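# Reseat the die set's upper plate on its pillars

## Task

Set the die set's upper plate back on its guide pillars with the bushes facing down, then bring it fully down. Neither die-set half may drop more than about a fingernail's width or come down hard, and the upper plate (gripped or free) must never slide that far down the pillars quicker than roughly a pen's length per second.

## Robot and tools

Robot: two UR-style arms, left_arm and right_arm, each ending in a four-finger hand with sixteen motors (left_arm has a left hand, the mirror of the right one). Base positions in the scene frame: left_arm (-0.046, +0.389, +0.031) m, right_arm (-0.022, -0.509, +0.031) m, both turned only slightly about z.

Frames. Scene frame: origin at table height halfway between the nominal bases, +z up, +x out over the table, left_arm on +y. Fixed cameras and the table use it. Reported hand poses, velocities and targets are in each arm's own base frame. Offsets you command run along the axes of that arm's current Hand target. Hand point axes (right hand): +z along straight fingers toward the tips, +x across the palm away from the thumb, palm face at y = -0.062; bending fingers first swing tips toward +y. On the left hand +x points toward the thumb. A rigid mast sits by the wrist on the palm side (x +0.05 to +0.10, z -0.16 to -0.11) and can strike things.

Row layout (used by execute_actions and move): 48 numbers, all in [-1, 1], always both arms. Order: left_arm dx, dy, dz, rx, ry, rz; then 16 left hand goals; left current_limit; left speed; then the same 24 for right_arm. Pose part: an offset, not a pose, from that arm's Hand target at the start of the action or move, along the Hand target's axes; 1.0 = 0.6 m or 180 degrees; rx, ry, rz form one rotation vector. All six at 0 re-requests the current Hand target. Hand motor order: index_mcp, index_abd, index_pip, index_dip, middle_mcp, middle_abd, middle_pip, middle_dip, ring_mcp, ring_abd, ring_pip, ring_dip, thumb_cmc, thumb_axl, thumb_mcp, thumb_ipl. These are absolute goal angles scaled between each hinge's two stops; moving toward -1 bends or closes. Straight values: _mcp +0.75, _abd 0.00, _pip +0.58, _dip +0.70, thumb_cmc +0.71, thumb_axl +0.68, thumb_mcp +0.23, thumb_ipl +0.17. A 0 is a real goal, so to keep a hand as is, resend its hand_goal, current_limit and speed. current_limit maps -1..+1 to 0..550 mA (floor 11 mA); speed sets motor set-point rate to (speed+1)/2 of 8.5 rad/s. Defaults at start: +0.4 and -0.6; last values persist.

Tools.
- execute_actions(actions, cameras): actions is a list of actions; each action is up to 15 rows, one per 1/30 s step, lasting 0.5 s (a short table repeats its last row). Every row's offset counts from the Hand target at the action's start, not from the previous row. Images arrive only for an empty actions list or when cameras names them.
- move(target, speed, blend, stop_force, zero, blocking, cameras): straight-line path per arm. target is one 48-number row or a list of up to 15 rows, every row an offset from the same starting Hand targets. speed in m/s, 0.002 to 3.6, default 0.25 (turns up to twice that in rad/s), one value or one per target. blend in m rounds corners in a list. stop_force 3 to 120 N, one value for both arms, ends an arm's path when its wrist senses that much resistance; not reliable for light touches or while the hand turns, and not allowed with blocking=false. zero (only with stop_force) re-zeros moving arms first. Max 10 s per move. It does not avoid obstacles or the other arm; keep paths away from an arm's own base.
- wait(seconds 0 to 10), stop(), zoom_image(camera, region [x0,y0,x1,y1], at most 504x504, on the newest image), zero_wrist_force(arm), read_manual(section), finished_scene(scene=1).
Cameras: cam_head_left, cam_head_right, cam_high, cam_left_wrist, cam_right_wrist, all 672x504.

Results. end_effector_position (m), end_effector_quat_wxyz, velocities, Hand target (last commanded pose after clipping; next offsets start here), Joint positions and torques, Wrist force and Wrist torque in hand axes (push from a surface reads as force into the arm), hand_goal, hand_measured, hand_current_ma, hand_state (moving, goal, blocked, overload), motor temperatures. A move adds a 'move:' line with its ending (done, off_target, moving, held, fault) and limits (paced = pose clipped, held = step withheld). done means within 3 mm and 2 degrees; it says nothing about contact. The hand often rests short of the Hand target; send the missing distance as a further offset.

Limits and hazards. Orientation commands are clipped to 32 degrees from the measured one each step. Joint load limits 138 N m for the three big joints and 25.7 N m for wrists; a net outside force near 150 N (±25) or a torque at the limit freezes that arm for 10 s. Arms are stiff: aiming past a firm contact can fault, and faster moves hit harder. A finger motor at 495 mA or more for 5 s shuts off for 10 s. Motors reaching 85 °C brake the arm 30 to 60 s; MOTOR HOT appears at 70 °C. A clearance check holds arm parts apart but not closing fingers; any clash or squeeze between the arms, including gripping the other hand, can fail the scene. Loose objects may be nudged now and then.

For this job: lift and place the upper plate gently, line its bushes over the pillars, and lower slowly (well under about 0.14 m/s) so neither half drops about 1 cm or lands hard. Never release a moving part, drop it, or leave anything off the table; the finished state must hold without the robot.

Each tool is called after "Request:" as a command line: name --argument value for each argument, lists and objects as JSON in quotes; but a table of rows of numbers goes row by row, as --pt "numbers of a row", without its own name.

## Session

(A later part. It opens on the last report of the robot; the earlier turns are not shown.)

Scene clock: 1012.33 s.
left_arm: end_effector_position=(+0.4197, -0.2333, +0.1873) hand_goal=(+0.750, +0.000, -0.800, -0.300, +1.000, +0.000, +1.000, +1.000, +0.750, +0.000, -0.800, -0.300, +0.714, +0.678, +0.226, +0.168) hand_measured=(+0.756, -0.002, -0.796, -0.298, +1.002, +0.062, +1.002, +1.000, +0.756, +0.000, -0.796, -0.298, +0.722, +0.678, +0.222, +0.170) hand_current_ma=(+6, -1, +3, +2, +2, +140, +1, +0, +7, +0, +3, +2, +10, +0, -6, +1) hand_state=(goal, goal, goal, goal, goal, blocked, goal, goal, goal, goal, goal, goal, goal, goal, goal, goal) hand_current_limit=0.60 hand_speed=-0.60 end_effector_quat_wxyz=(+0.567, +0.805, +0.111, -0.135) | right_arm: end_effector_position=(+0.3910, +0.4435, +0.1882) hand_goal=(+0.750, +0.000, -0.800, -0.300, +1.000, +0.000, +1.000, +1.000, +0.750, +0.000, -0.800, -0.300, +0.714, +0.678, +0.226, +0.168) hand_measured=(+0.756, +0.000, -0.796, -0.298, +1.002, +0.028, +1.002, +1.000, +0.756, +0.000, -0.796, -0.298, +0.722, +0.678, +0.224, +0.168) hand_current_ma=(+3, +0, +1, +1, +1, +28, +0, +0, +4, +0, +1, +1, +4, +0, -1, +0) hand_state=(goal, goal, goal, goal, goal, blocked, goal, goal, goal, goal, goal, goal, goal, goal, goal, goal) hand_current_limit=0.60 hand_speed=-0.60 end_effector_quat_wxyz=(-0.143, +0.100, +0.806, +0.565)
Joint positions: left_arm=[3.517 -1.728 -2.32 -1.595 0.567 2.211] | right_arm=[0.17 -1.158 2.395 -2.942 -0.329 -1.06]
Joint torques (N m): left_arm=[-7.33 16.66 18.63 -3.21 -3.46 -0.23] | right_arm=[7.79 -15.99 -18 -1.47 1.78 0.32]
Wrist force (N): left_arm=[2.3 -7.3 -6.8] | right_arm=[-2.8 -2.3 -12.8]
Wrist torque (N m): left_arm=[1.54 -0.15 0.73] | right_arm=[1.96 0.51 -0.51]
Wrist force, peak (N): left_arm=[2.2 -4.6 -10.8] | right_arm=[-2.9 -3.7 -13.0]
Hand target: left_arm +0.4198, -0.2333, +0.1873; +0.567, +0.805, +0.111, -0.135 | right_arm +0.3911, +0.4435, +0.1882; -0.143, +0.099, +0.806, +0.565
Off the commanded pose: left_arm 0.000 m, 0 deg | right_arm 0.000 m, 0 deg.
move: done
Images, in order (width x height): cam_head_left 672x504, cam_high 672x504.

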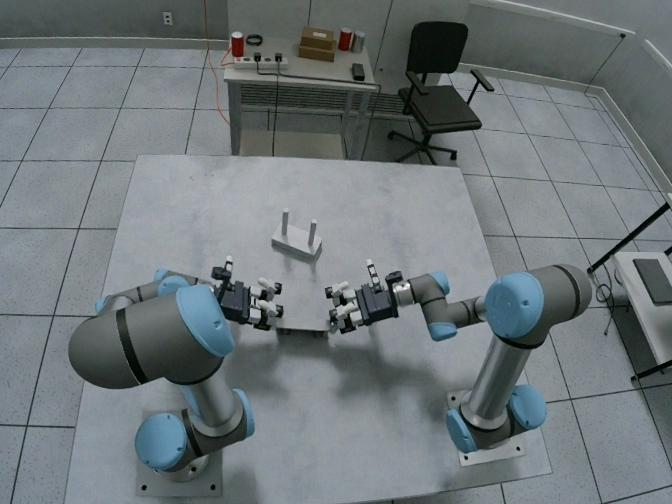

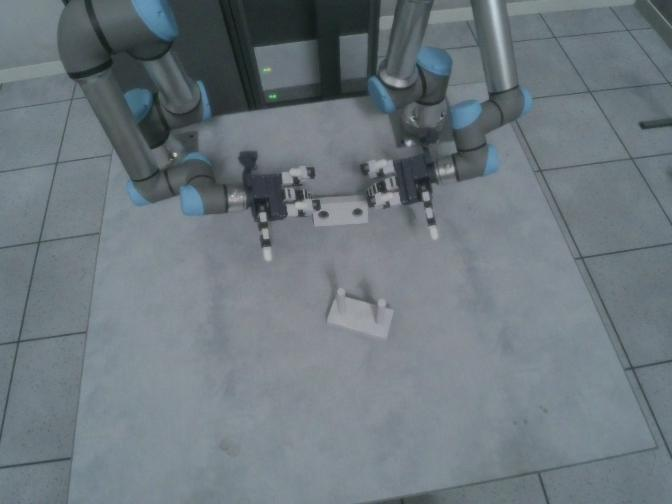

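Request:
move --pt "-0.01465 -0.01252 0.00303 0 0 0 0.75 0 -0.8 -0.3 1 0 1 1 0.75 0 -0.8 -0.3 0.714 0.678 0.226 0.168 0.6 -0.6 0.01465 -0.01155 0.0057 0 0 0 0.75 0 -0.8 -0.3 1 0 1 1 0.75 0 -0.8 -0.3 0.714 0.678 0.226 0.168 0.6 -0.6" --pt "-0.02897 -0.03037 0.00792 0 0 0 0.75 0 -0.8 -0.3 1 0 1 1 0.75 0 -0.8 -0.3 0.714 0.678 0.226 0.168 0.6 -0.6 0.02897 -0.02833 0.01345 0 0 0 0.75 0 -0.8 -0.3 1 0 1 1 0.75 0 -0.8 -0.3 0.714 0.678 0.226 0.168 0.6 -0.6" --speed 0.015 --cameras '["cam_high", "cam_head_left"]'

Request:
zoom_image --camera "cam_high" --region '[290, 180, 400, 250]'

Request:
zoom_image --camera "cam_head_left" --region '[250, 290, 350, 360]'

Scene clock: 1020.60 s.
left_arm: end_effector_position=(+0.3969, -0.2321, +0.1756) hand_goal=(+0.750, +0.000, -0.800, -0.300, +1.000, +0.000, +1.000, +1.000, +0.750, +0.000, -0.800, -0.300, +0.714, +0.678, +0.226, +0.168) hand_measured=(+0.756, -0.002, -0.796, -0.298, +1.002, +0.064, +1.002, +1.000, +0.756, +0.000, -0.796, -0.298, +0.722, +0.678, +0.222, +0.170) hand_current_ma=(+6, -1, +3, +2, +2, +141, +1, +0, +7, +0, +3, +2, +10, +0, -6, +1) hand_state=(goal, goal, goal, goal, goal, blocked, goal, goal, goal, goal, goal, goal, goal, goal, goal, goal) hand_current_limit=0.60 hand_speed=-0.60 end_effector_quat_wxyz=(+0.567, +0.805, +0.111, -0.135) | right_arm: end_effector_position=(+0.3683, +0.4453, +0.1765) hand_goal=(+0.750, +0.000, -0.800, -0.300, +1.000, +0.000, +1.000, +1.000, +0.750, +0.000, -0.800, -0.300, +0.714, +0.678, +0.226, +0.168) hand_measured=(+0.756, +0.000, -0.796, -0.298, +1.002, +0.004, +1.002, +1.000, +0.756, +0.000, -0.796, -0.298, +0.722, +0.678, +0.224, +0.168) hand_current_ma=(+3, +0, +1, +1, +0, +1, +0, +0, +4, +0, +1, +1, +4, +0, -1, +0) hand_state=(goal, goal, goal, goal, goal, goal, goal, goal, goal, goal, goal, goal, goal, goal, goal, goal) hand_current_limit=0.60 hand_speed=-0.60 end_effector_quat_wxyz=(-0.143, +0.100, +0.806, +0.565)
Joint positions: left_arm=[3.544 -1.711 -2.385 -1.571 0.589 2.24] | right_arm=[0.185 -1.124 2.448 -3.071 -0.332 -1.014]
Joint torques (N m): left_arm=[-6.67 28.11 17.88 -1.84 -3.32 -0.07] | right_arm=[8.16 -29.04 -14.82 -1.31 1.17 0.84]
Wrist force (N): left_arm=[1.6 -5.6 -6.7] | right_arm=[-0.5 -1.8 -13.8]
Wrist torque (N m): left_arm=[1.51 -0.19 0.63] | right_arm=[1.94 0.66 -0.23]
Wrist force, peak (N): left_arm=[1.7 -5.3 -10.2] | right_arm=[-0.5 -1.8 -13.8]
Hand target: left_arm +0.3970, -0.2322, +0.1756; +0.567, +0.805, +0.111, -0.135 | right_arm +0.3684, +0.4453, +0.1766; -0.143, +0.099, +0.806, +0.565
Off the commanded pose: left_arm 0.000 m, 0 deg | right_arm 0.000 m, 0 deg.
move: done
Images, in order (width x height): cam_head_left 672x504, cam_high 672x504.

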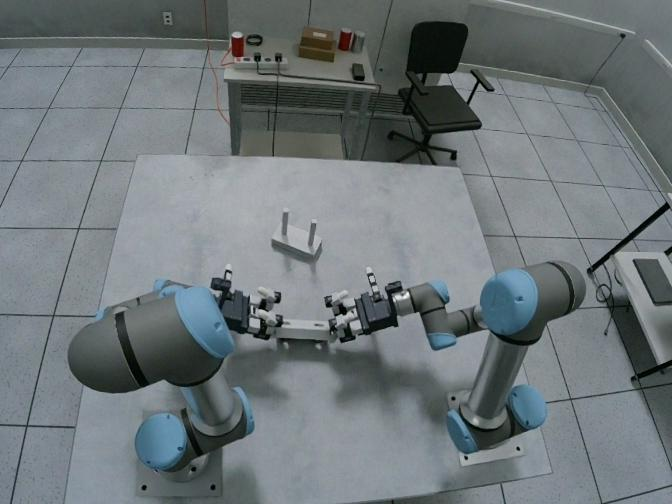

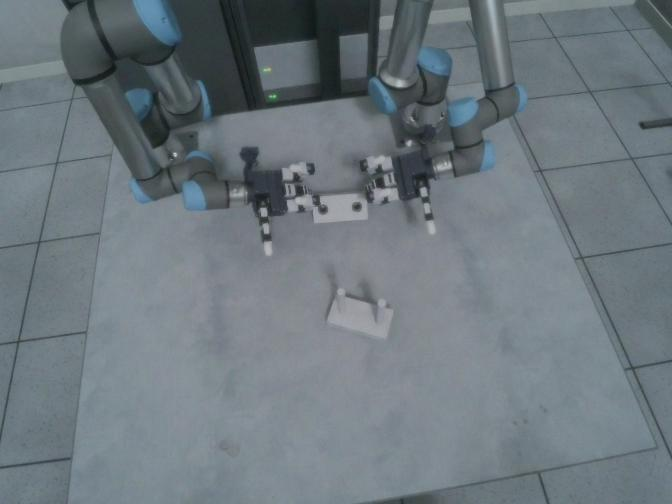

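Scaled by 4.582 from the camera's 672x504 image, which has a finer 960x720 frame.

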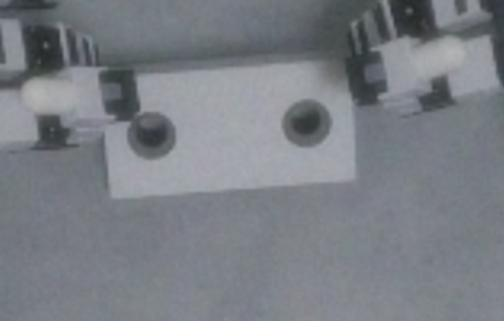

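Scaled by 5.040 from the camera's 672x504 image, which has a finer 960x720 frame.

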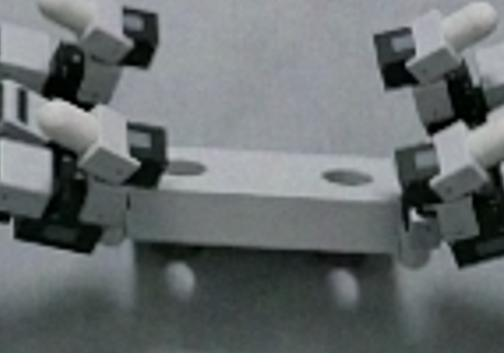

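Request:
move --target '[-0.01525,-0.00795,0.00217,0,0,0,0.75,0,-0.8,-0.3,1,0,1,1,0.75,0,-0.8,-0.3,0.714,0.678,0.226,0.168,0.6,-0.6,0.01525,-0.00703,0.00468,0,0,0,0.75,0,-0.8,-0.3,1,0,1,1,0.75,0,-0.8,-0.3,0.714,0.678,0.226,0.168,0.6,-0.6]' --speed 0.015 --cameras '["cam_high", "cam_head_left"]'

Request:
zoom_image --camera "cam_high" --region '[290, 180, 400, 250]'

Request:
zoom_image --camera "cam_head_left" --region '[250, 300, 350, 370]'

Scene clock: 1033.47 s.
left_arm: end_effector_position=(+0.3866, -0.2320, +0.1741) hand_goal=(+0.750, +0.000, -0.800, -0.300, +1.000, +0.000, +1.000, +1.000, +0.750, +0.000, -0.800, -0.300, +0.714, +0.678, +0.226, +0.168) hand_measured=(+0.756, -0.002, -0.796, -0.298, +1.002, +0.080, +1.002, +1.000, +0.756, +0.000, -0.796, -0.298, +0.722, +0.678, +0.222, +0.170) hand_current_ma=(+6, -1, +3, +2, +3, +192, +1, +0, +7, +0, +3, +2, +10, +0, -6, +1) hand_state=(goal, goal, goal, goal, goal, blocked, goal, goal, goal, goal, goal, goal, goal, goal, goal, goal) hand_current_limit=0.60 hand_speed=-0.60 end_effector_quat_wxyz=(+0.567, +0.805, +0.111, -0.135) | right_arm: end_effector_position=(+0.3580, +0.4465, +0.1750) hand_goal=(+0.750, +0.000, -0.800, -0.300, +1.000, +0.000, +1.000, +1.000, +0.750, +0.000, -0.800, -0.300, +0.714, +0.678, +0.226, +0.168) hand_measured=(+0.756, +0.000, -0.796, -0.298, +1.002, +0.022, +1.002, +1.000, +0.756, +0.000, -0.796, -0.298, +0.722, +0.678, +0.224, +0.168) hand_current_ma=(+3, +0, +1, +1, +1, +17, +0, +0, +4, +0, +1, +1, +4, +0, -1, +0) hand_state=(goal, goal, goal, goal, goal, blocked, goal, goal, goal, goal, goal, goal, goal, goal, goal, goal) hand_current_limit=0.60 hand_speed=-0.60 end_effector_quat_wxyz=(-0.143, +0.100, +0.806, +0.565)
Joint positions: left_arm=[3.557 -1.693 -2.411 -1.574 0.599 2.253] | right_arm=[0.193 -1.117 2.47 -3.124 -0.333 -0.989]
Joint torques (N m): left_arm=[-10.8 12.63 15.27 -3.8 -3.67 -0.3] | right_arm=[6.29 -17.72 -15.36 -1.48 2.17 -0.07]
Wrist force (N): left_arm=[3.3 -8.6 -10.3] | right_arm=[-3.0 -5.4 -15.7]
Wrist torque (N m): left_arm=[2.15 -0.18 0.82] | right_arm=[2.45 0.59 -0.58]
Wrist force, peak (N): left_arm=[3.6 -8.4 -11.0] | right_arm=[-2.1 -5.1 -16.1]
Hand target: left_arm +0.3867, -0.2320, +0.1741; +0.567, +0.805, +0.111, -0.135 | right_arm +0.3581, +0.4465, +0.1751; -0.143, +0.099, +0.806, +0.565
Off the commanded pose: left_arm 0.000 m, 0 deg | right_arm 0.000 m, 0 deg.
move: done
Images, in order (width x height): cam_head_left 672x504, cam_high 672x504.

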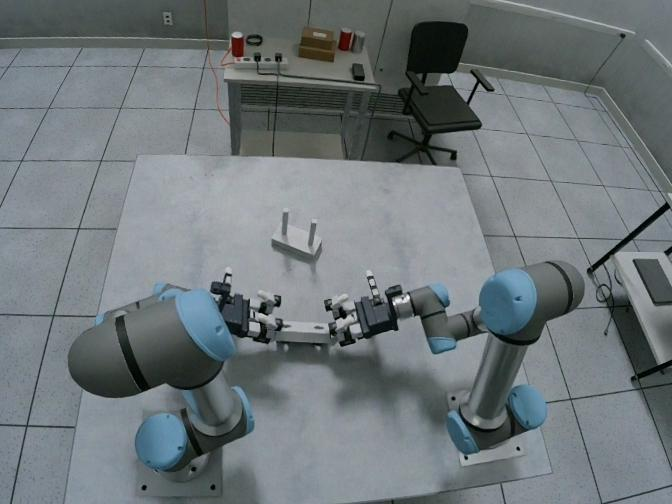

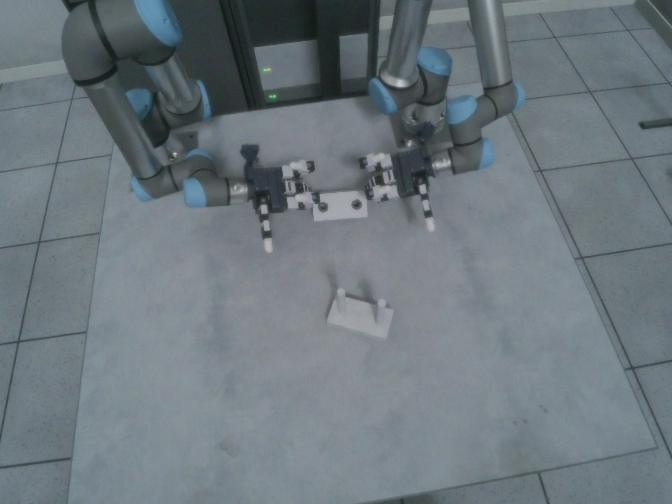

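Scaled by 4.582 from the camera's 672x504 image, which has a finer 960x720 frame.

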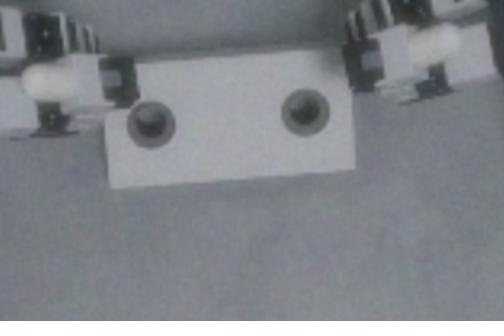

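Scaled by 5.040 from the camera's 672x504 image, which has a finer 960x720 frame.

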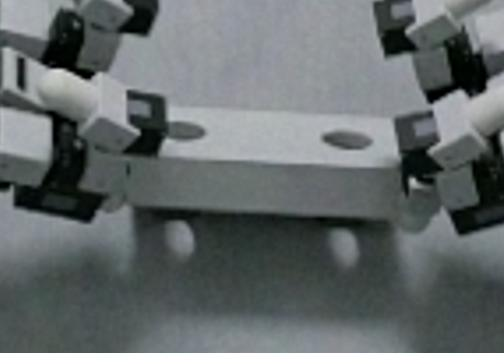

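Request:
move --target '[-0.0115,-0.01048,0.00262,0,0,0,0.75,0,-0.8,-0.3,1,0,1,1,0.75,0,-0.8,-0.3,0.714,0.678,0.226,0.168,0.6,-0.6,0.0115,-0.00972,0.00475,0,0,0,0.75,0,-0.8,-0.3,1,0,1,1,0.75,0,-0.8,-0.3,0.714,0.678,0.226,0.168,0.6,-0.6]' --speed 0.015 --cameras '["cam_high", "cam_head_left"]'

Request:
zoom_image --camera "cam_high" --region '[290, 180, 400, 250]'

Request:
zoom_image --camera "cam_head_left" --region '[250, 300, 350, 370]'

Scene clock: 1040.23 s.
left_arm: end_effector_position=(+0.3779, -0.2316, +0.1704) hand_goal=(+0.750, +0.000, -0.800, -0.300, +1.000, +0.000, +1.000, +1.000, +0.750, +0.000, -0.800, -0.300, +0.714, +0.678, +0.226, +0.168) hand_measured=(+0.756, -0.002, -0.796, -0.298, +1.002, +0.084, +1.002, +1.000, +0.756, +0.000, -0.796, -0.298, +0.722, +0.678, +0.222, +0.170) hand_current_ma=(+6, -1, +3, +2, +3, +206, +1, +1, +7, +0, +3, +2, +10, +0, -6, +1) hand_state=(goal, goal, goal, goal, goal, blocked, goal, goal, goal, goal, goal, goal, goal, goal, goal, goal) hand_current_limit=0.60 hand_speed=-0.60 end_effector_quat_wxyz=(+0.567, +0.805, +0.111, -0.135) | right_arm: end_effector_position=(+0.3493, +0.4472, +0.1713) hand_goal=(+0.750, +0.000, -0.800, -0.300, +1.000, +0.000, +1.000, +1.000, +0.750, +0.000, -0.800, -0.300, +0.714, +0.678, +0.226, +0.168) hand_measured=(+0.756, +0.000, -0.796, -0.298, +1.002, +0.022, +1.002, +1.000, +0.756, +0.000, -0.796, -0.298, +0.722, +0.678, +0.224, +0.168) hand_current_ma=(+3, +0, +1, +1, +1, +19, +0, +0, +4, +0, +1, +1, +4, +0, -1, +0) hand_state=(goal, goal, goal, goal, goal, blocked, goal, goal, goal, goal, goal, goal, goal, goal, goal, goal) hand_current_limit=0.60 hand_speed=-0.60 end_effector_quat_wxyz=(-0.143, +0.100, +0.806, +0.565)
Joint positions: left_arm=[3.569 -1.685 -2.435 -1.567 0.609 2.265] | right_arm=[0.2 -1.102 2.488 -3.175 -0.335 -0.97]
Joint torques (N m): left_arm=[-10.22 19.02 16.26 -0.99 -4.03 -0.14] | right_arm=[7.91 -25.81 -14.45 -1.43 1.87 0.67]
Wrist force (N): left_arm=[3.6 -8.6 -9.9] | right_arm=[-2.9 -5.7 -15.0]
Wrist torque (N m): left_arm=[2.08 -0.15 0.84] | right_arm=[2.36 0.59 -0.54]
Wrist force, peak (N): left_arm=[3.4 -8.8 -11.0] | right_arm=[-2.2 -6.6 -16.1]
Hand target: left_arm +0.3780, -0.2316, +0.1704; +0.567, +0.805, +0.111, -0.135 | right_arm +0.3494, +0.4471, +0.1714; -0.143, +0.099, +0.806, +0.565
Off the commanded pose: left_arm 0.000 m, 0 deg | right_arm 0.000 m, 0 deg.
move: done
Images, in order (width x height): cam_head_left 672x504, cam_high 672x504.

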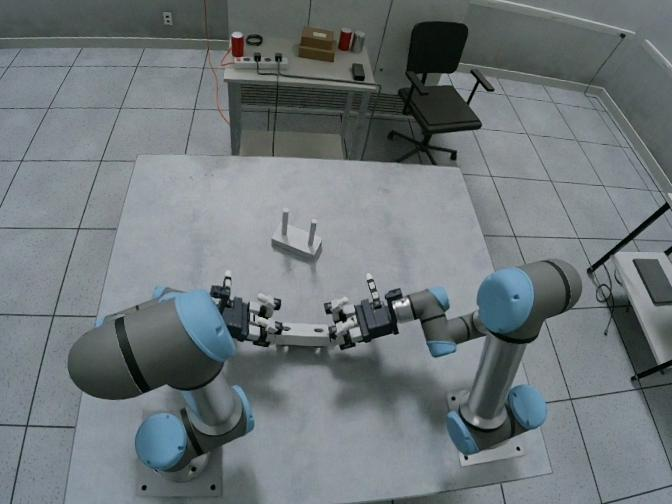

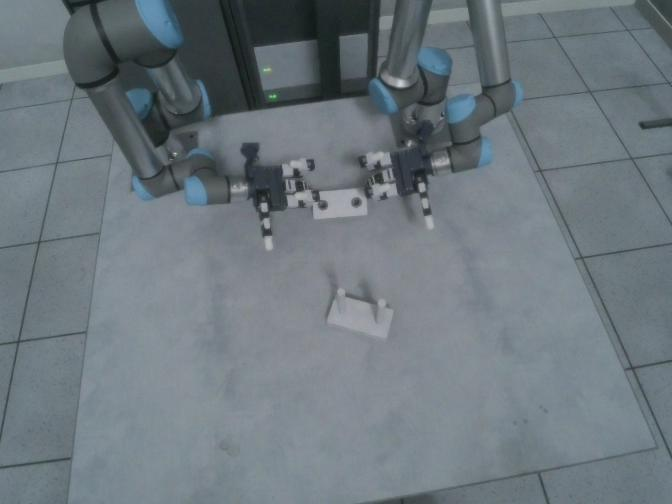

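Scaled by 4.582 from the camera's 672x504 image, which has a finer 960x720 frame.

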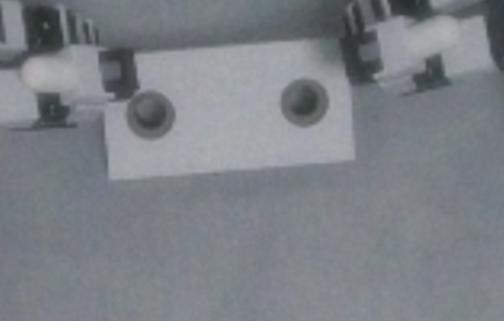

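Scaled by 5.040 from the camera's 672x504 image, which has a finer 960x720 frame.

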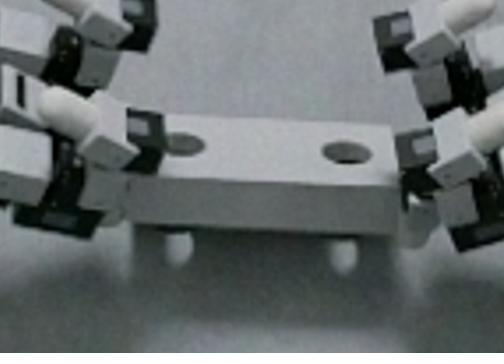

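Request:
move --target '[-0.00923,-0.01317,0.0037,0,0,0,0.75,0,-0.8,-0.3,1,0,1,1,0.75,0,-0.8,-0.3,0.714,0.678,0.226,0.168,0.6,-0.6,0.00923,-0.01247,0.00563,0,0,0,0.75,0,-0.8,-0.3,1,0,1,1,0.75,0,-0.8,-0.3,0.714,0.678,0.226,0.168,0.6,-0.6]' --speed 0.015 --cameras '["cam_high", "cam_head_left"]'

Request:
zoom_image --camera "cam_high" --region '[290, 180, 400, 250]'

Request:
zoom_image --camera "cam_head_left" --region '[250, 300, 350, 370]'

Scene clock: 1045.00 s.
left_arm: end_effector_position=(+0.3699, -0.2312, +0.1646) hand_goal=(+0.750, +0.000, -0.800, -0.300, +1.000, +0.000, +1.000, +1.000, +0.750, +0.000, -0.800, -0.300, +0.714, +0.678, +0.226, +0.168) hand_measured=(+0.756, -0.002, -0.796, -0.298, +1.004, +0.074, +1.002, +1.000, +0.756, +0.000, -0.796, -0.298, +0.722, +0.678, +0.222, +0.170) hand_current_ma=(+6, -1, +3, +2, +3, +177, +2, +1, +7, +0, +3, +2, +10, +0, -6, +1) hand_state=(goal, goal, goal, goal, goal, blocked, goal, goal, goal, goal, goal, goal, goal, goal, goal, goal) hand_current_limit=0.60 hand_speed=-0.60 end_effector_quat_wxyz=(+0.567, +0.805, +0.111, -0.135) | right_arm: end_effector_position=(+0.3413, +0.4478, +0.1655) hand_goal=(+0.750, +0.000, -0.800, -0.300, +1.000, +0.000, +1.000, +1.000, +0.750, +0.000, -0.800, -0.300, +0.714, +0.678, +0.226, +0.168) hand_measured=(+0.756, +0.000, -0.796, -0.298, +1.002, -0.018, +1.002, +1.000, +0.756, +0.000, -0.796, -0.298, +0.722, +0.678, +0.224, +0.168) hand_current_ma=(+3, +0, +1, +1, +1, -14, +0, +0, +4, +0, +1, +1, +4, +0, -1, +0) hand_state=(goal, goal, goal, goal, goal, goal, goal, goal, goal, goal, goal, goal, goal, goal, goal, goal) hand_current_limit=0.60 hand_speed=-0.60 end_effector_quat_wxyz=(-0.143, +0.100, +0.806, +0.565)
Joint positions: left_arm=[3.58 -1.685 -2.459 -1.552 0.619 2.276] | right_arm=[0.206 -1.077 2.505 -3.234 -0.336 -0.952]
Joint torques (N m): left_arm=[-10.66 6.53 12.58 -2.93 -4.13 -0.08] | right_arm=[8.88 -30.08 -11.91 -0.9 0.02 0.75]
Wrist force (N): left_arm=[0.8 -5.1 -15.6] | right_arm=[2.2 0.8 -22.1]
Wrist torque (N m): left_arm=[2.75 -0.56 0.37] | right_arm=[2.81 0.98 0.30]
Wrist force, peak (N): left_arm=[0.5 -4.8 -16.8] | right_arm=[3.0 1.4 -22.3]
Hand target: left_arm +0.3700, -0.2312, +0.1646; +0.567, +0.805, +0.111, -0.135 | right_arm +0.3414, +0.4478, +0.1656; -0.143, +0.099, +0.806, +0.565
Off the commanded pose: left_arm 0.000 m, 0 deg | right_arm 0.000 m, 0 deg.
move: done
Images, in order (width x height): cam_head_left 672x504, cam_high 672x504.

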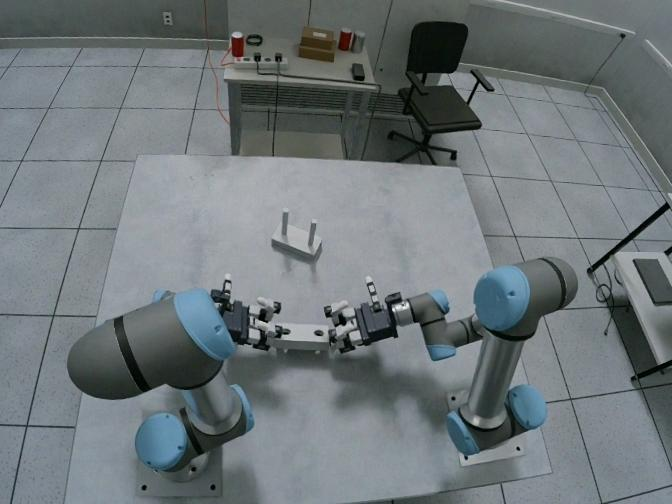

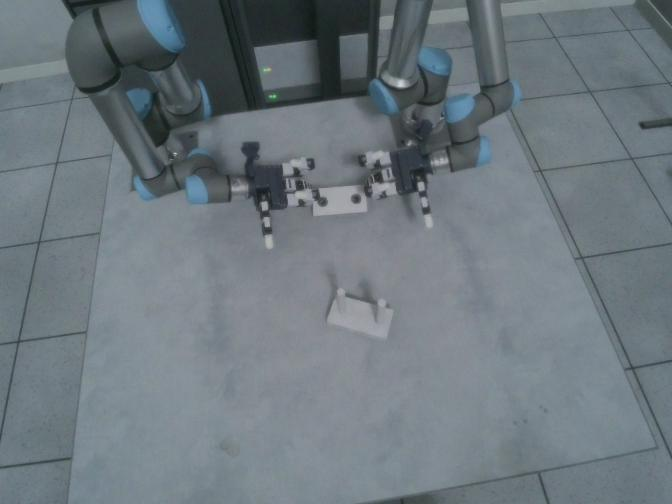

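Scaled by 4.582 from the camera's 672x504 image, which has a finer 960x720 frame.

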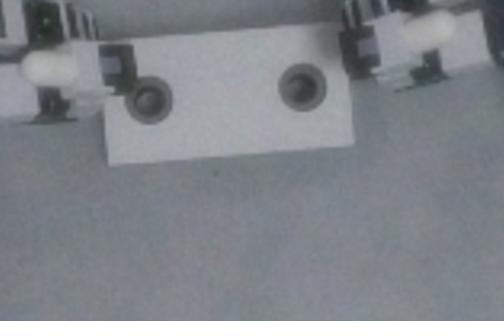

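Scaled by 5.040 from the camera's 672x504 image, which has a finer 960x720 frame.

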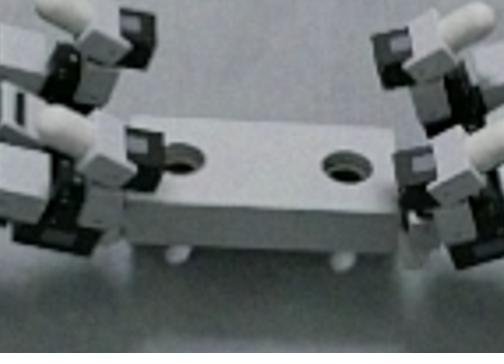

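Request:
move --target '[-0.00235,-0.01013,0.00322,0,0,0,0.75,0,-0.8,-0.3,1,0,1,1,0.75,0,-0.8,-0.3,0.714,0.678,0.226,0.168,0.6,-0.6,0.00235,-0.00983,0.00405,0,0,0,0.75,0,-0.8,-0.3,1,0,1,1,0.75,0,-0.8,-0.3,0.714,0.678,0.226,0.168,0.6,-0.6]' --speed 0.012 --cameras '["cam_high", "cam_head_left"]'

Request:
zoom_image --camera "cam_high" --region '[290, 180, 400, 250]'

Request:
zoom_image --camera "cam_head_left" --region '[250, 300, 350, 370]'

Scene clock: 1053.53 s.
left_arm: end_effector_position=(+0.3664, -0.2310, +0.1590) hand_goal=(+0.750, +0.000, -0.800, -0.300, +1.000, +0.000, +1.000, +1.000, +0.750, +0.000, -0.800, -0.300, +0.714, +0.678, +0.226, +0.168) hand_measured=(+0.756, -0.002, -0.796, -0.298, +1.004, +0.036, +1.002, +1.002, +0.756, +0.000, -0.796, -0.298, +0.722, +0.678, +0.222, +0.170) hand_current_ma=(+6, -1, +3, +2, +4, +64, +2, +1, +7, +0, +3, +2, +10, +0, -6, +1) hand_state=(goal, goal, goal, goal, goal, blocked, goal, goal, goal, goal, goal, goal, goal, goal, goal, goal) hand_current_limit=0.60 hand_speed=-0.60 end_effector_quat_wxyz=(+0.567, +0.805, +0.111, -0.135) | right_arm: end_effector_position=(+0.3378, +0.4480, +0.1600) hand_goal=(+0.750, +0.000, -0.800, -0.300, +1.000, +0.000, +1.000, +1.000, +0.750, +0.000, -0.800, -0.300, +0.714, +0.678, +0.226, +0.168) hand_measured=(+0.756, +0.000, -0.796, -0.298, +1.002, -0.052, +1.002, +1.000, +0.756, +0.000, -0.796, -0.298, +0.722, +0.678, +0.224, +0.168) hand_current_ma=(+3, +0, +1, +1, +1, -68, +0, +0, +4, +0, +1, +1, +4, +0, -1, +0) hand_state=(goal, goal, goal, goal, goal, blocked, goal, goal, goal, goal, goal, goal, goal, goal, goal, goal) hand_current_limit=0.60 hand_speed=-0.60 end_effector_quat_wxyz=(-0.143, +0.100, +0.806, +0.565)
Joint positions: left_arm=[3.585 -1.696 -2.472 -1.533 0.623 2.281] | right_arm=[0.209 -1.054 2.511 -3.271 -0.337 -0.944]
Joint torques (N m): left_arm=[-4.07 21.26 12.9 -3.93 -4.07 1.25] | right_arm=[12.44 -31.75 -1.32 -1.02 -0.65 1.1]
Wrist force (N): left_arm=[-0.7 -7.6 -17.8] | right_arm=[5.6 2.8 -27.0]
Wrist torque (N m): left_arm=[3.24 -0.66 0.34] | right_arm=[3.37 1.33 0.71]
Wrist force, peak (N): left_arm=[-0.4 -8.0 -18.0] | right_arm=[5.6 2.8 -27.0]
Hand target: left_arm +0.3665, -0.2311, +0.1591; +0.567, +0.805, +0.111, -0.135 | right_arm +0.3379, +0.4480, +0.1601; -0.143, +0.099, +0.806, +0.565
Off the commanded pose: left_arm 0.000 m, 0 deg | right_arm 0.000 m, 0 deg.
move: done
Images, in order (width x height): cam_head_left 672x504, cam_high 672x504.

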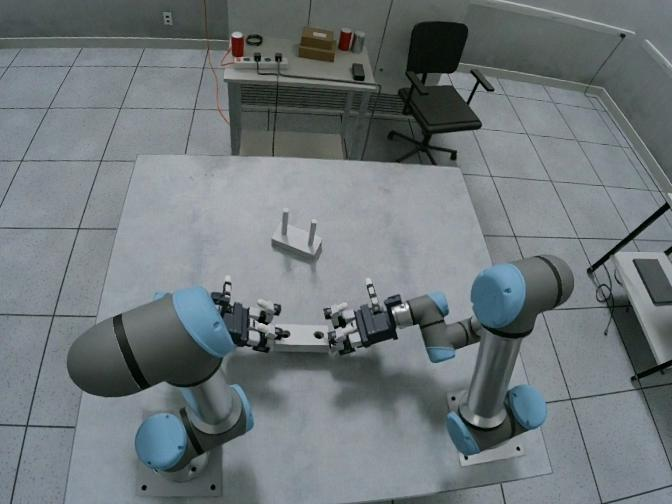

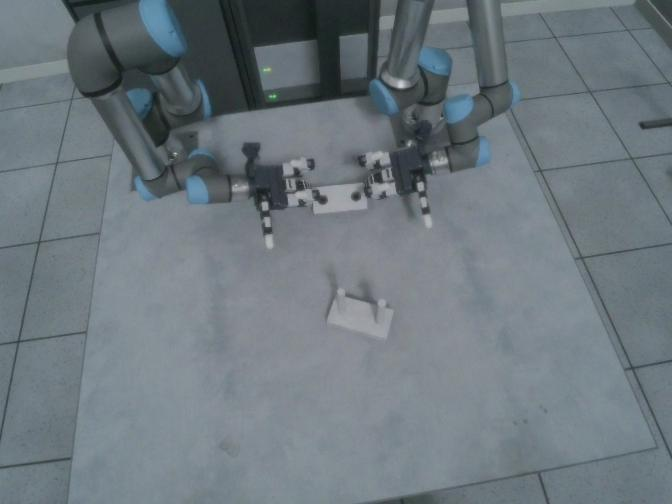

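Scaled by 4.582 from the camera's 672x504 image, which has a finer 960x720 frame.

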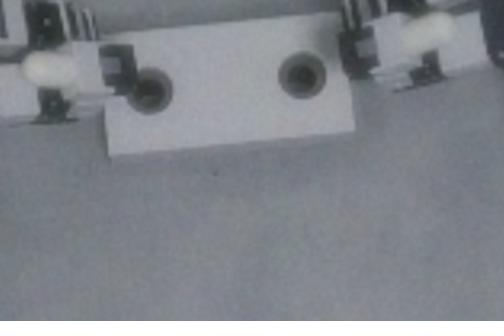

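Scaled by 5.040 from the camera's 672x504 image, which has a finer 960x720 frame.

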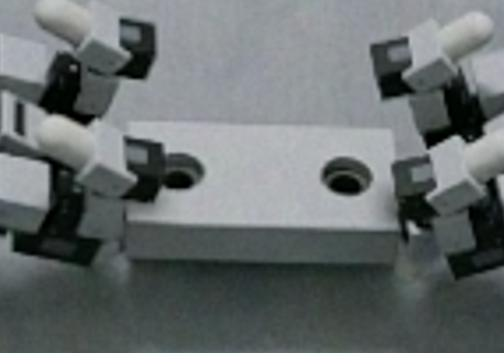

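Request:
wait --seconds 0.1 --cameras '["cam_high", "cam_left_wrist", "cam_right_wrist", "cam_head_left", "cam_head_right"]'

Request:
zoom_image --camera "cam_right_wrist" --region '[180, 50, 380, 260]'

Request:
zoom_image --camera "cam_left_wrist" --region '[300, 50, 500, 260]'

Request:
zoom_image --camera "cam_high" --region '[305, 175, 375, 225]'

Request:
zoom_image --camera "cam_head_right" --region '[255, 300, 355, 370]'

Scene clock: 1075.30 s.
left_arm: end_effector_position=(+0.3665, -0.2311, +0.1591) hand_goal=(+0.750, +0.000, -0.800, -0.300, +1.000, +0.000, +1.000, +1.000, +0.750, +0.000, -0.800, -0.300, +0.714, +0.678, +0.226, +0.168) hand_measured=(+0.756, -0.002, -0.796, -0.298, +1.004, +0.036, +1.002, +1.002, +0.756, +0.000, -0.796, -0.298, +0.722, +0.678, +0.222, +0.170) hand_current_ma=(+6, -1, +3, +2, +4, +63, +2, +1, +7, +0, +3, +2, +10, +0, -6, +1) hand_state=(goal, goal, goal, goal, goal, blocked, goal, goal, goal, goal, goal, goal, goal, goal, goal, goal) hand_current_limit=0.60 hand_speed=-0.60 end_effector_quat_wxyz=(+0.567, +0.805, +0.111, -0.135) | right_arm: end_effector_position=(+0.3379, +0.4480, +0.1601) hand_goal=(+0.750, +0.000, -0.800, -0.300, +1.000, +0.000, +1.000, +1.000, +0.750, +0.000, -0.800, -0.300, +0.714, +0.678, +0.226, +0.168) hand_measured=(+0.756, +0.000, -0.796, -0.298, +1.002, -0.052, +1.002, +1.000, +0.756, +0.000, -0.796, -0.298, +0.722, +0.678, +0.224, +0.168) hand_current_ma=(+3, +0, +1, +1, +1, -68, +0, +0, +4, +0, +1, +1, +4, +0, -1, +0) hand_state=(goal, goal, goal, goal, goal, blocked, goal, goal, goal, goal, goal, goal, goal, goal, goal, goal) hand_current_limit=0.60 hand_speed=-0.60 end_effector_quat_wxyz=(-0.143, +0.099, +0.806, +0.565)
Joint positions: left_arm=[3.585 -1.695 -2.472 -1.533 0.623 2.281] | right_arm=[0.209 -1.054 2.511 -3.27 -0.337 -0.944]
Joint torques (N m): left_arm=[-17.52 28.48 12.72 -4.02 -5.68 -2.28] | right_arm=[-2.61 -32.23 -19.51 -1.4 1.05 -1.82]
Wrist force (N): left_arm=[0.0 -8.6 -17.0] | right_arm=[4.7 1.6 -26.1]
Wrist torque (N m): left_arm=[3.18 -0.63 0.37] | right_arm=[3.32 1.26 0.66]
Wrist force, peak (N): left_arm=[0.3 -9.0 -17.4] | right_arm=[5.3 2.8 -27.2]
Hand target: left_arm +0.3665, -0.2311, +0.1591; +0.567, +0.805, +0.111, -0.135 | right_arm +0.3379, +0.4480, +0.1601; -0.143, +0.099, +0.806, +0.565
Off the commanded pose: left_arm 0.000 m, 0 deg | right_arm 0.000 m, 0 deg.
wait: 0.10 s; at rest from the start

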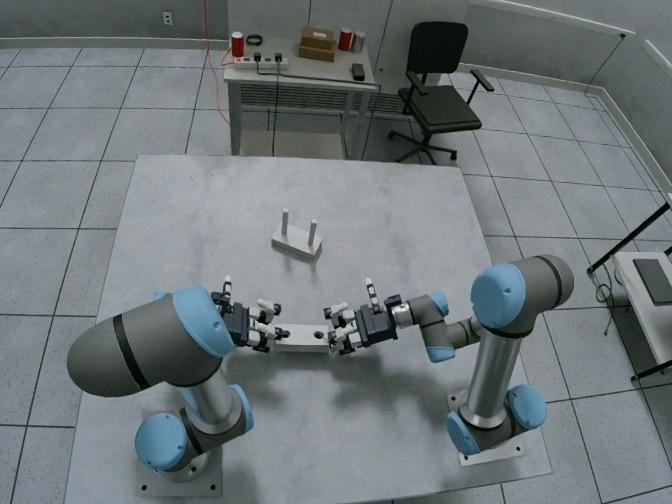

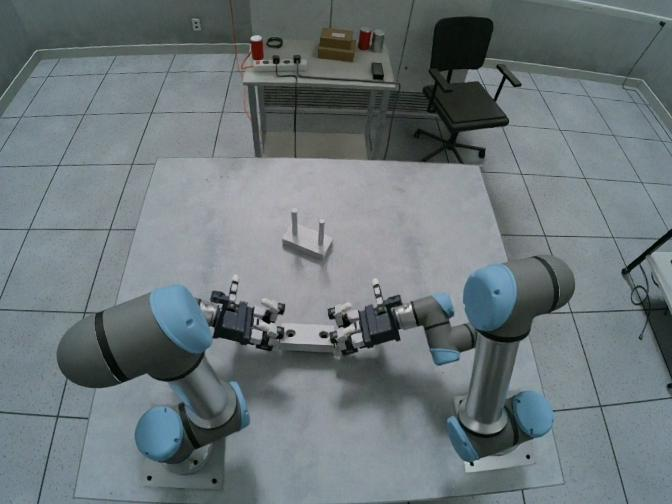

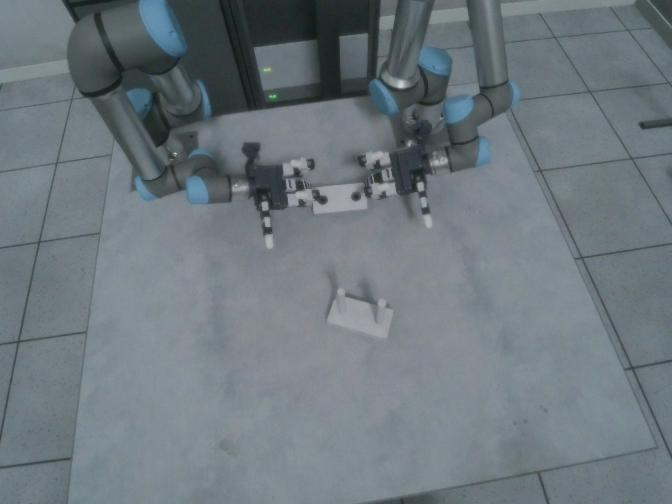

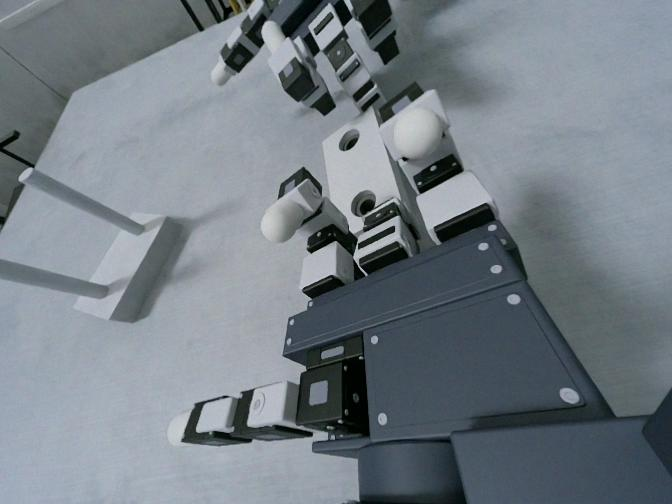

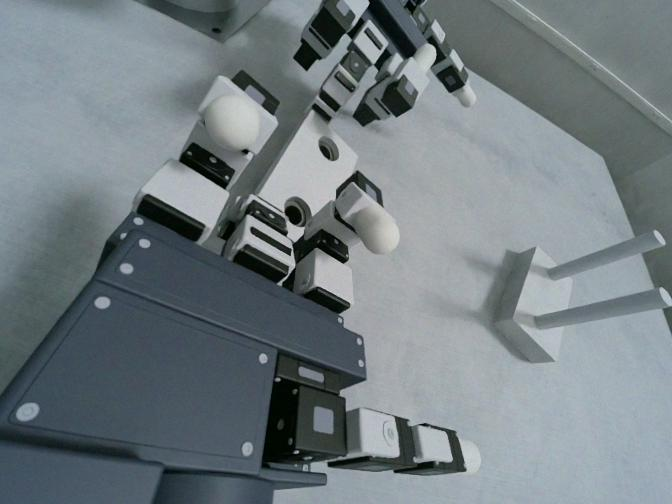

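Scaled by 2.400 from the camera's 672x504 image, which has a finer 960x720 frame.

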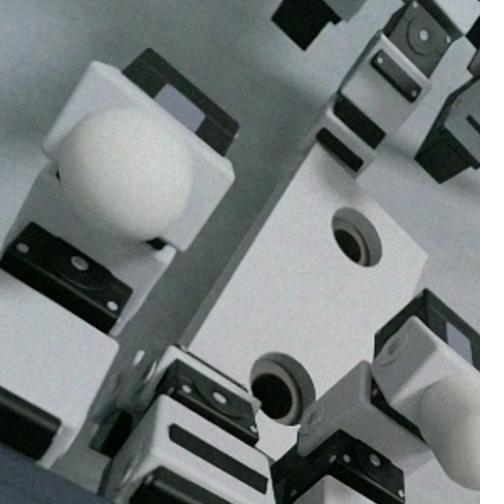

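Scaled by 2.400 from the camera's 672x504 image, which has a finer 960x720 frame.

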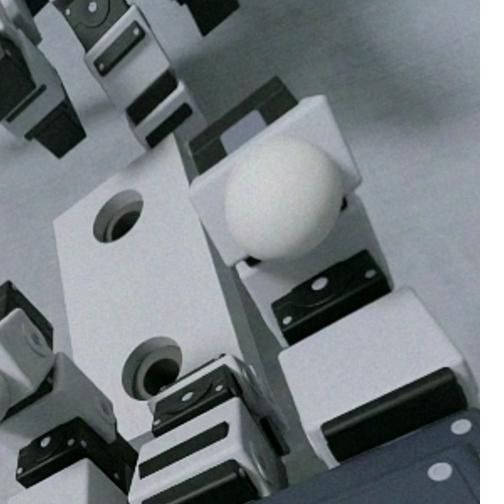

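Scaled by 7.200 from the camera's 672x504 image, which has a finer 960x720 frame.

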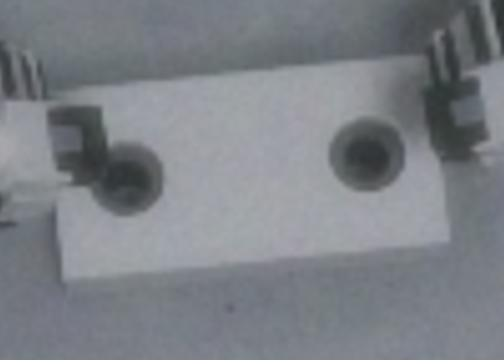

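Scaled by 5.040 from the camera's 672x504 image, which has a finer 960x720 frame.

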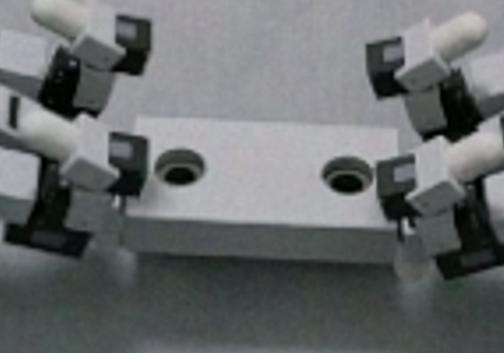

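Request:
move --pt "0 -0.000285 -0.00078 0 0 0 0.75 0 -0.8 -0.3 1 0 1 1 0.75 0 -0.8 -0.3 0.714 0.678 0.226 0.168 0.6 -0.6 0 -0.000285 -0.00078 0 0 0 0.75 0 -0.8 -0.3 1 0 1 1 0.75 0 -0.8 -0.3 0.714 0.678 0.226 0.168 0.6 -0.6" --pt "0.00114 -0.00323 0.00029 0 0 0 0.75 0 -0.8 -0.3 1 0 1 1 0.75 0 -0.8 -0.3 0.714 0.678 0.226 0.168 0.6 -0.6 0 -0.000285 -0.00078 0 0 0 0.75 0 -0.8 -0.3 1 0 1 1 0.75 0 -0.8 -0.3 0.714 0.678 0.226 0.168 0.6 -0.6" --speed 0.012 --cameras '["cam_high", "cam_head_left"]'

Request:
zoom_image --camera "cam_high" --region '[305, 175, 375, 225]'

Request:
zoom_image --camera "cam_head_left" --region '[250, 300, 350, 370]'

Scene clock: 1082.77 s.
left_arm: end_effector_position=(+0.3665, -0.2305, +0.1571) hand_goal=(+0.750, +0.000, -0.800, -0.300, +1.000, +0.000, +1.000, +1.000, +0.750, +0.000, -0.800, -0.300, +0.714, +0.678, +0.226, +0.168) hand_measured=(+0.756, -0.002, -0.796, -0.298, +1.002, +0.012, +1.002, +1.000, +0.756, +0.000, -0.796, -0.298, +0.722, +0.678, +0.222, +0.170) hand_current_ma=(+6, -1, +3, +2, +2, +15, +1, +1, +7, +0, +3, +2, +10, +0, -6, +1) hand_state=(goal, goal, goal, goal, goal, goal, goal, goal, goal, goal, goal, goal, goal, goal, goal, goal) hand_current_limit=0.60 hand_speed=-0.60 end_effector_quat_wxyz=(+0.567, +0.805, +0.111, -0.135) | right_arm: end_effector_position=(+0.3379, +0.4475, +0.1601) hand_goal=(+0.750, +0.000, -0.800, -0.300, +1.000, +0.000, +1.000, +1.000, +0.750, +0.000, -0.800, -0.300, +0.714, +0.678, +0.226, +0.168) hand_measured=(+0.756, +0.000, -0.796, -0.298, +1.002, -0.040, +1.002, +1.000, +0.756, +0.000, -0.796, -0.298, +0.722, +0.678, +0.224, +0.168) hand_current_ma=(+3, +0, +1, +1, +1, -47, +0, +0, +4, +0, +1, +1, +4, +0, -1, +0) hand_state=(goal, goal, goal, goal, goal, blocked, goal, goal, goal, goal, goal, goal, goal, goal, goal, goal) hand_current_limit=0.60 hand_speed=-0.60 end_effector_quat_wxyz=(-0.143, +0.099, +0.806, +0.565)
Joint positions: left_arm=[3.587 -1.702 -2.474 -1.526 0.624 2.282] | right_arm=[0.207 -1.056 2.512 -3.266 -0.336 -0.948]
Joint torques (N m): left_arm=[6.19 24.46 5.24 -2.87 -2.01 2.02] | right_arm=[-5.57 -31.59 5.76 -2.17 2.67 -0.21]
Wrist force (N): left_arm=[0.1 1.3 -10.7] | right_arm=[-1.0 -6.7 -12.9]
Wrist torque (N m): left_arm=[1.69 -0.57 0.11] | right_arm=[2.12 0.76 -0.15]
Wrist force, peak (N): left_arm=[0.5 -9.1 -17.4] | right_arm=[5.3 2.4 -27.0]
Hand target: left_arm +0.3664, -0.2306, +0.1571; +0.567, +0.805, +0.111, -0.135 | right_arm +0.3379, +0.4475, +0.1601; -0.143, +0.099, +0.806, +0.565
Off the commanded pose: left_arm 0.000 m, 0 deg | right_arm 0.000 m, 0 deg.
move: done
Images, in order (width x height): cam_head_left 672x504, cam_high 672x504.

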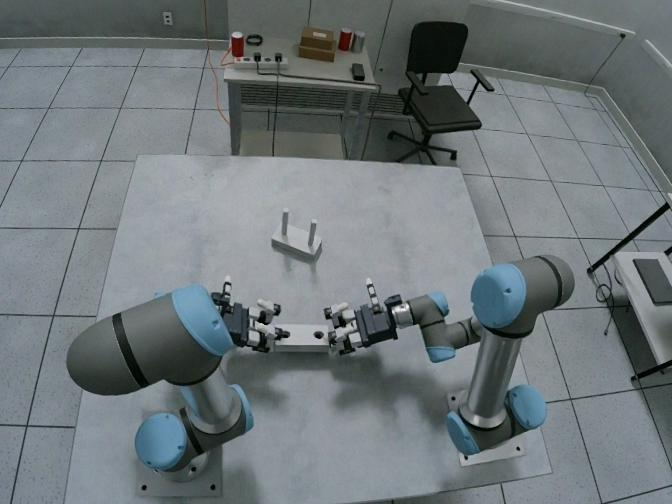

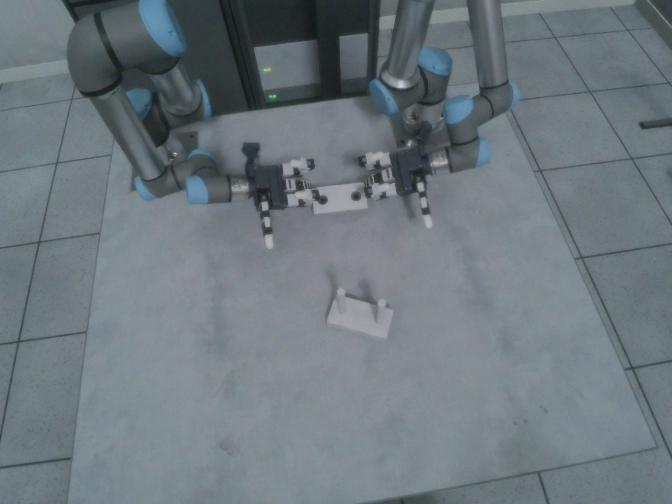

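Scaled by 7.200 from the camera's 672x504 image, which has a finer 960x720 frame.

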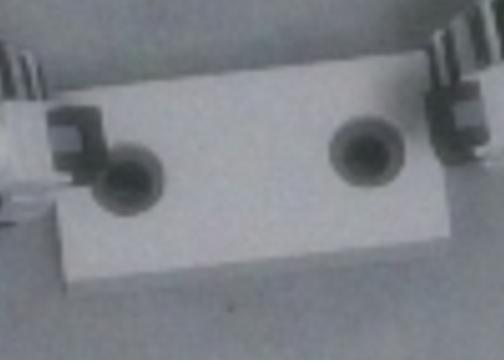

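Scaled by 5.040 from the camera's 672x504 image, which has a finer 960x720 frame.

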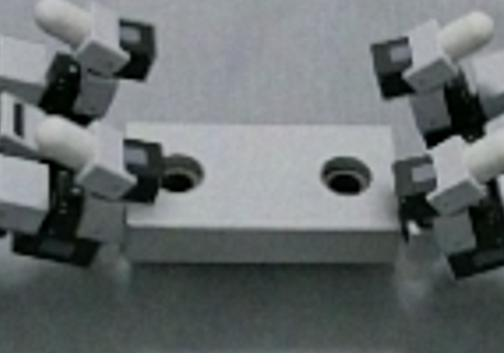

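Request:
move --target '[-0.00242,-0.00748,0.00273,0,0,0,0.75,0,-0.8,-0.3,1,0,1,1,0.75,0,-0.8,-0.3,0.714,0.678,0.226,0.168,0.6,-0.6,0.00242,-0.00748,0.00273,0,0,0,0.75,0,-0.8,-0.3,1,0,1,1,0.75,0,-0.8,-0.3,0.714,0.678,0.226,0.168,0.6,-0.6]' --speed 0.012 --cameras '["cam_high", "cam_head_left"]'

Request:
zoom_image --camera "cam_high" --region '[305, 175, 375, 225]'

Request:
zoom_image --camera "cam_head_left" --region '[250, 300, 350, 370]'

Scene clock: 1088.47 s.
left_arm: end_effector_position=(+0.3634, -0.2306, +0.1531) hand_goal=(+0.750, +0.000, -0.800, -0.300, +1.000, +0.000, +1.000, +1.000, +0.750, +0.000, -0.800, -0.300, +0.714, +0.678, +0.226, +0.168) hand_measured=(+0.756, -0.002, -0.796, -0.298, +1.002, +0.004, +1.002, +1.000, +0.756, +0.000, -0.796, -0.298, +0.722, +0.678, +0.222, +0.170) hand_current_ma=(+6, -1, +3, +2, +2, +4, +1, +1, +7, +0, +3, +2, +10, +0, -6, +1) hand_state=(goal, goal, goal, goal, goal, goal, goal, goal, goal, goal, goal, goal, goal, goal, goal, goal) hand_current_limit=0.60 hand_speed=-0.60 end_effector_quat_wxyz=(+0.567, +0.805, +0.111, -0.135) | right_arm: end_effector_position=(+0.3348, +0.4475, +0.1560) hand_goal=(+0.750, +0.000, -0.800, -0.300, +1.000, +0.000, +1.000, +1.000, +0.750, +0.000, -0.800, -0.300, +0.714, +0.678, +0.226, +0.168) hand_measured=(+0.756, +0.000, -0.796, -0.298, +1.002, -0.044, +1.002, +1.000, +0.756, +0.000, -0.796, -0.298, +0.722, +0.678, +0.224, +0.168) hand_current_ma=(+3, +0, +1, +1, +1, -55, +0, +0, +4, +0, +1, +1, +4, +0, -1, +0) hand_state=(goal, goal, goal, goal, goal, blocked, goal, goal, goal, goal, goal, goal, goal, goal, goal, goal) hand_current_limit=0.60 hand_speed=-0.60 end_effector_quat_wxyz=(-0.143, +0.100, +0.806, +0.565)
Joint positions: left_arm=[3.591 -1.709 -2.484 -1.512 0.628 2.286] | right_arm=[0.209 -1.039 2.517 -3.294 -0.337 -0.942]
Joint torques (N m): left_arm=[0.1 19.41 13.06 -2.76 -2.14 1.5] | right_arm=[11.41 -32.73 -2.09 -1.75 0.29 1.34]
Wrist force (N): left_arm=[-0.4 -1.1 -11.1] | right_arm=[1.6 -2.7 -15.4]
Wrist torque (N m): left_arm=[1.88 -0.59 0.15] | right_arm=[2.26 1.04 0.08]
Wrist force, peak (N): left_arm=[-0.6 1.9 -11.5] | right_arm=[2.2 -1.9 -15.8]
Hand target: left_arm +0.3634, -0.2306, +0.1531; +0.567, +0.805, +0.111, -0.135 | right_arm +0.3349, +0.4475, +0.1561; -0.143, +0.099, +0.806, +0.565
Off the commanded pose: left_arm 0.000 m, 0 deg | right_arm 0.000 m, 0 deg.
move: done
Images, in order (width x height): cam_head_left 672x504, cam_high 672x504.

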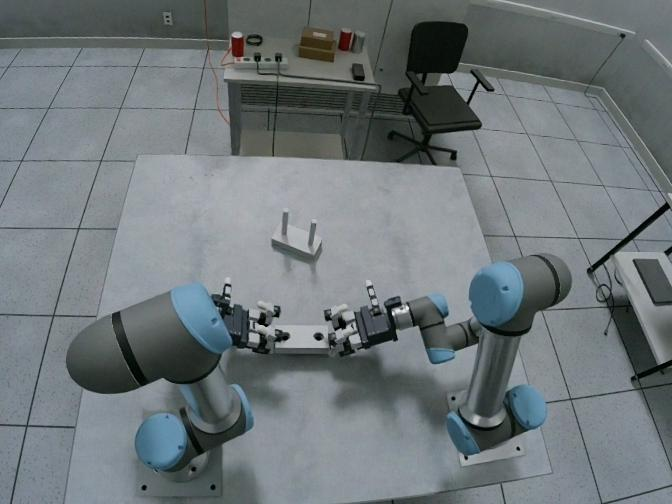

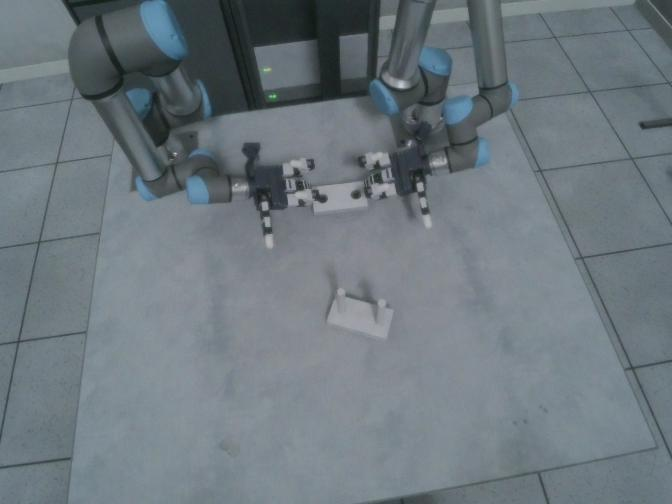

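Scaled by 7.200 from the camera's 672x504 image, which has a finer 960x720 frame.

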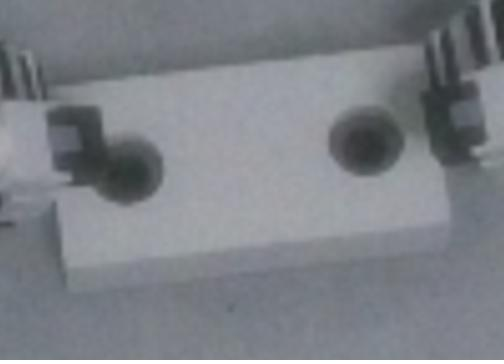

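Scaled by 5.040 from the camera's 672x504 image, which has a finer 960x720 frame.

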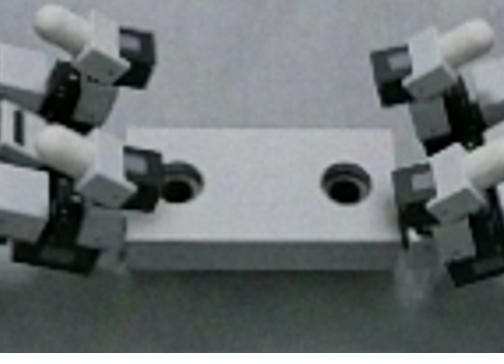

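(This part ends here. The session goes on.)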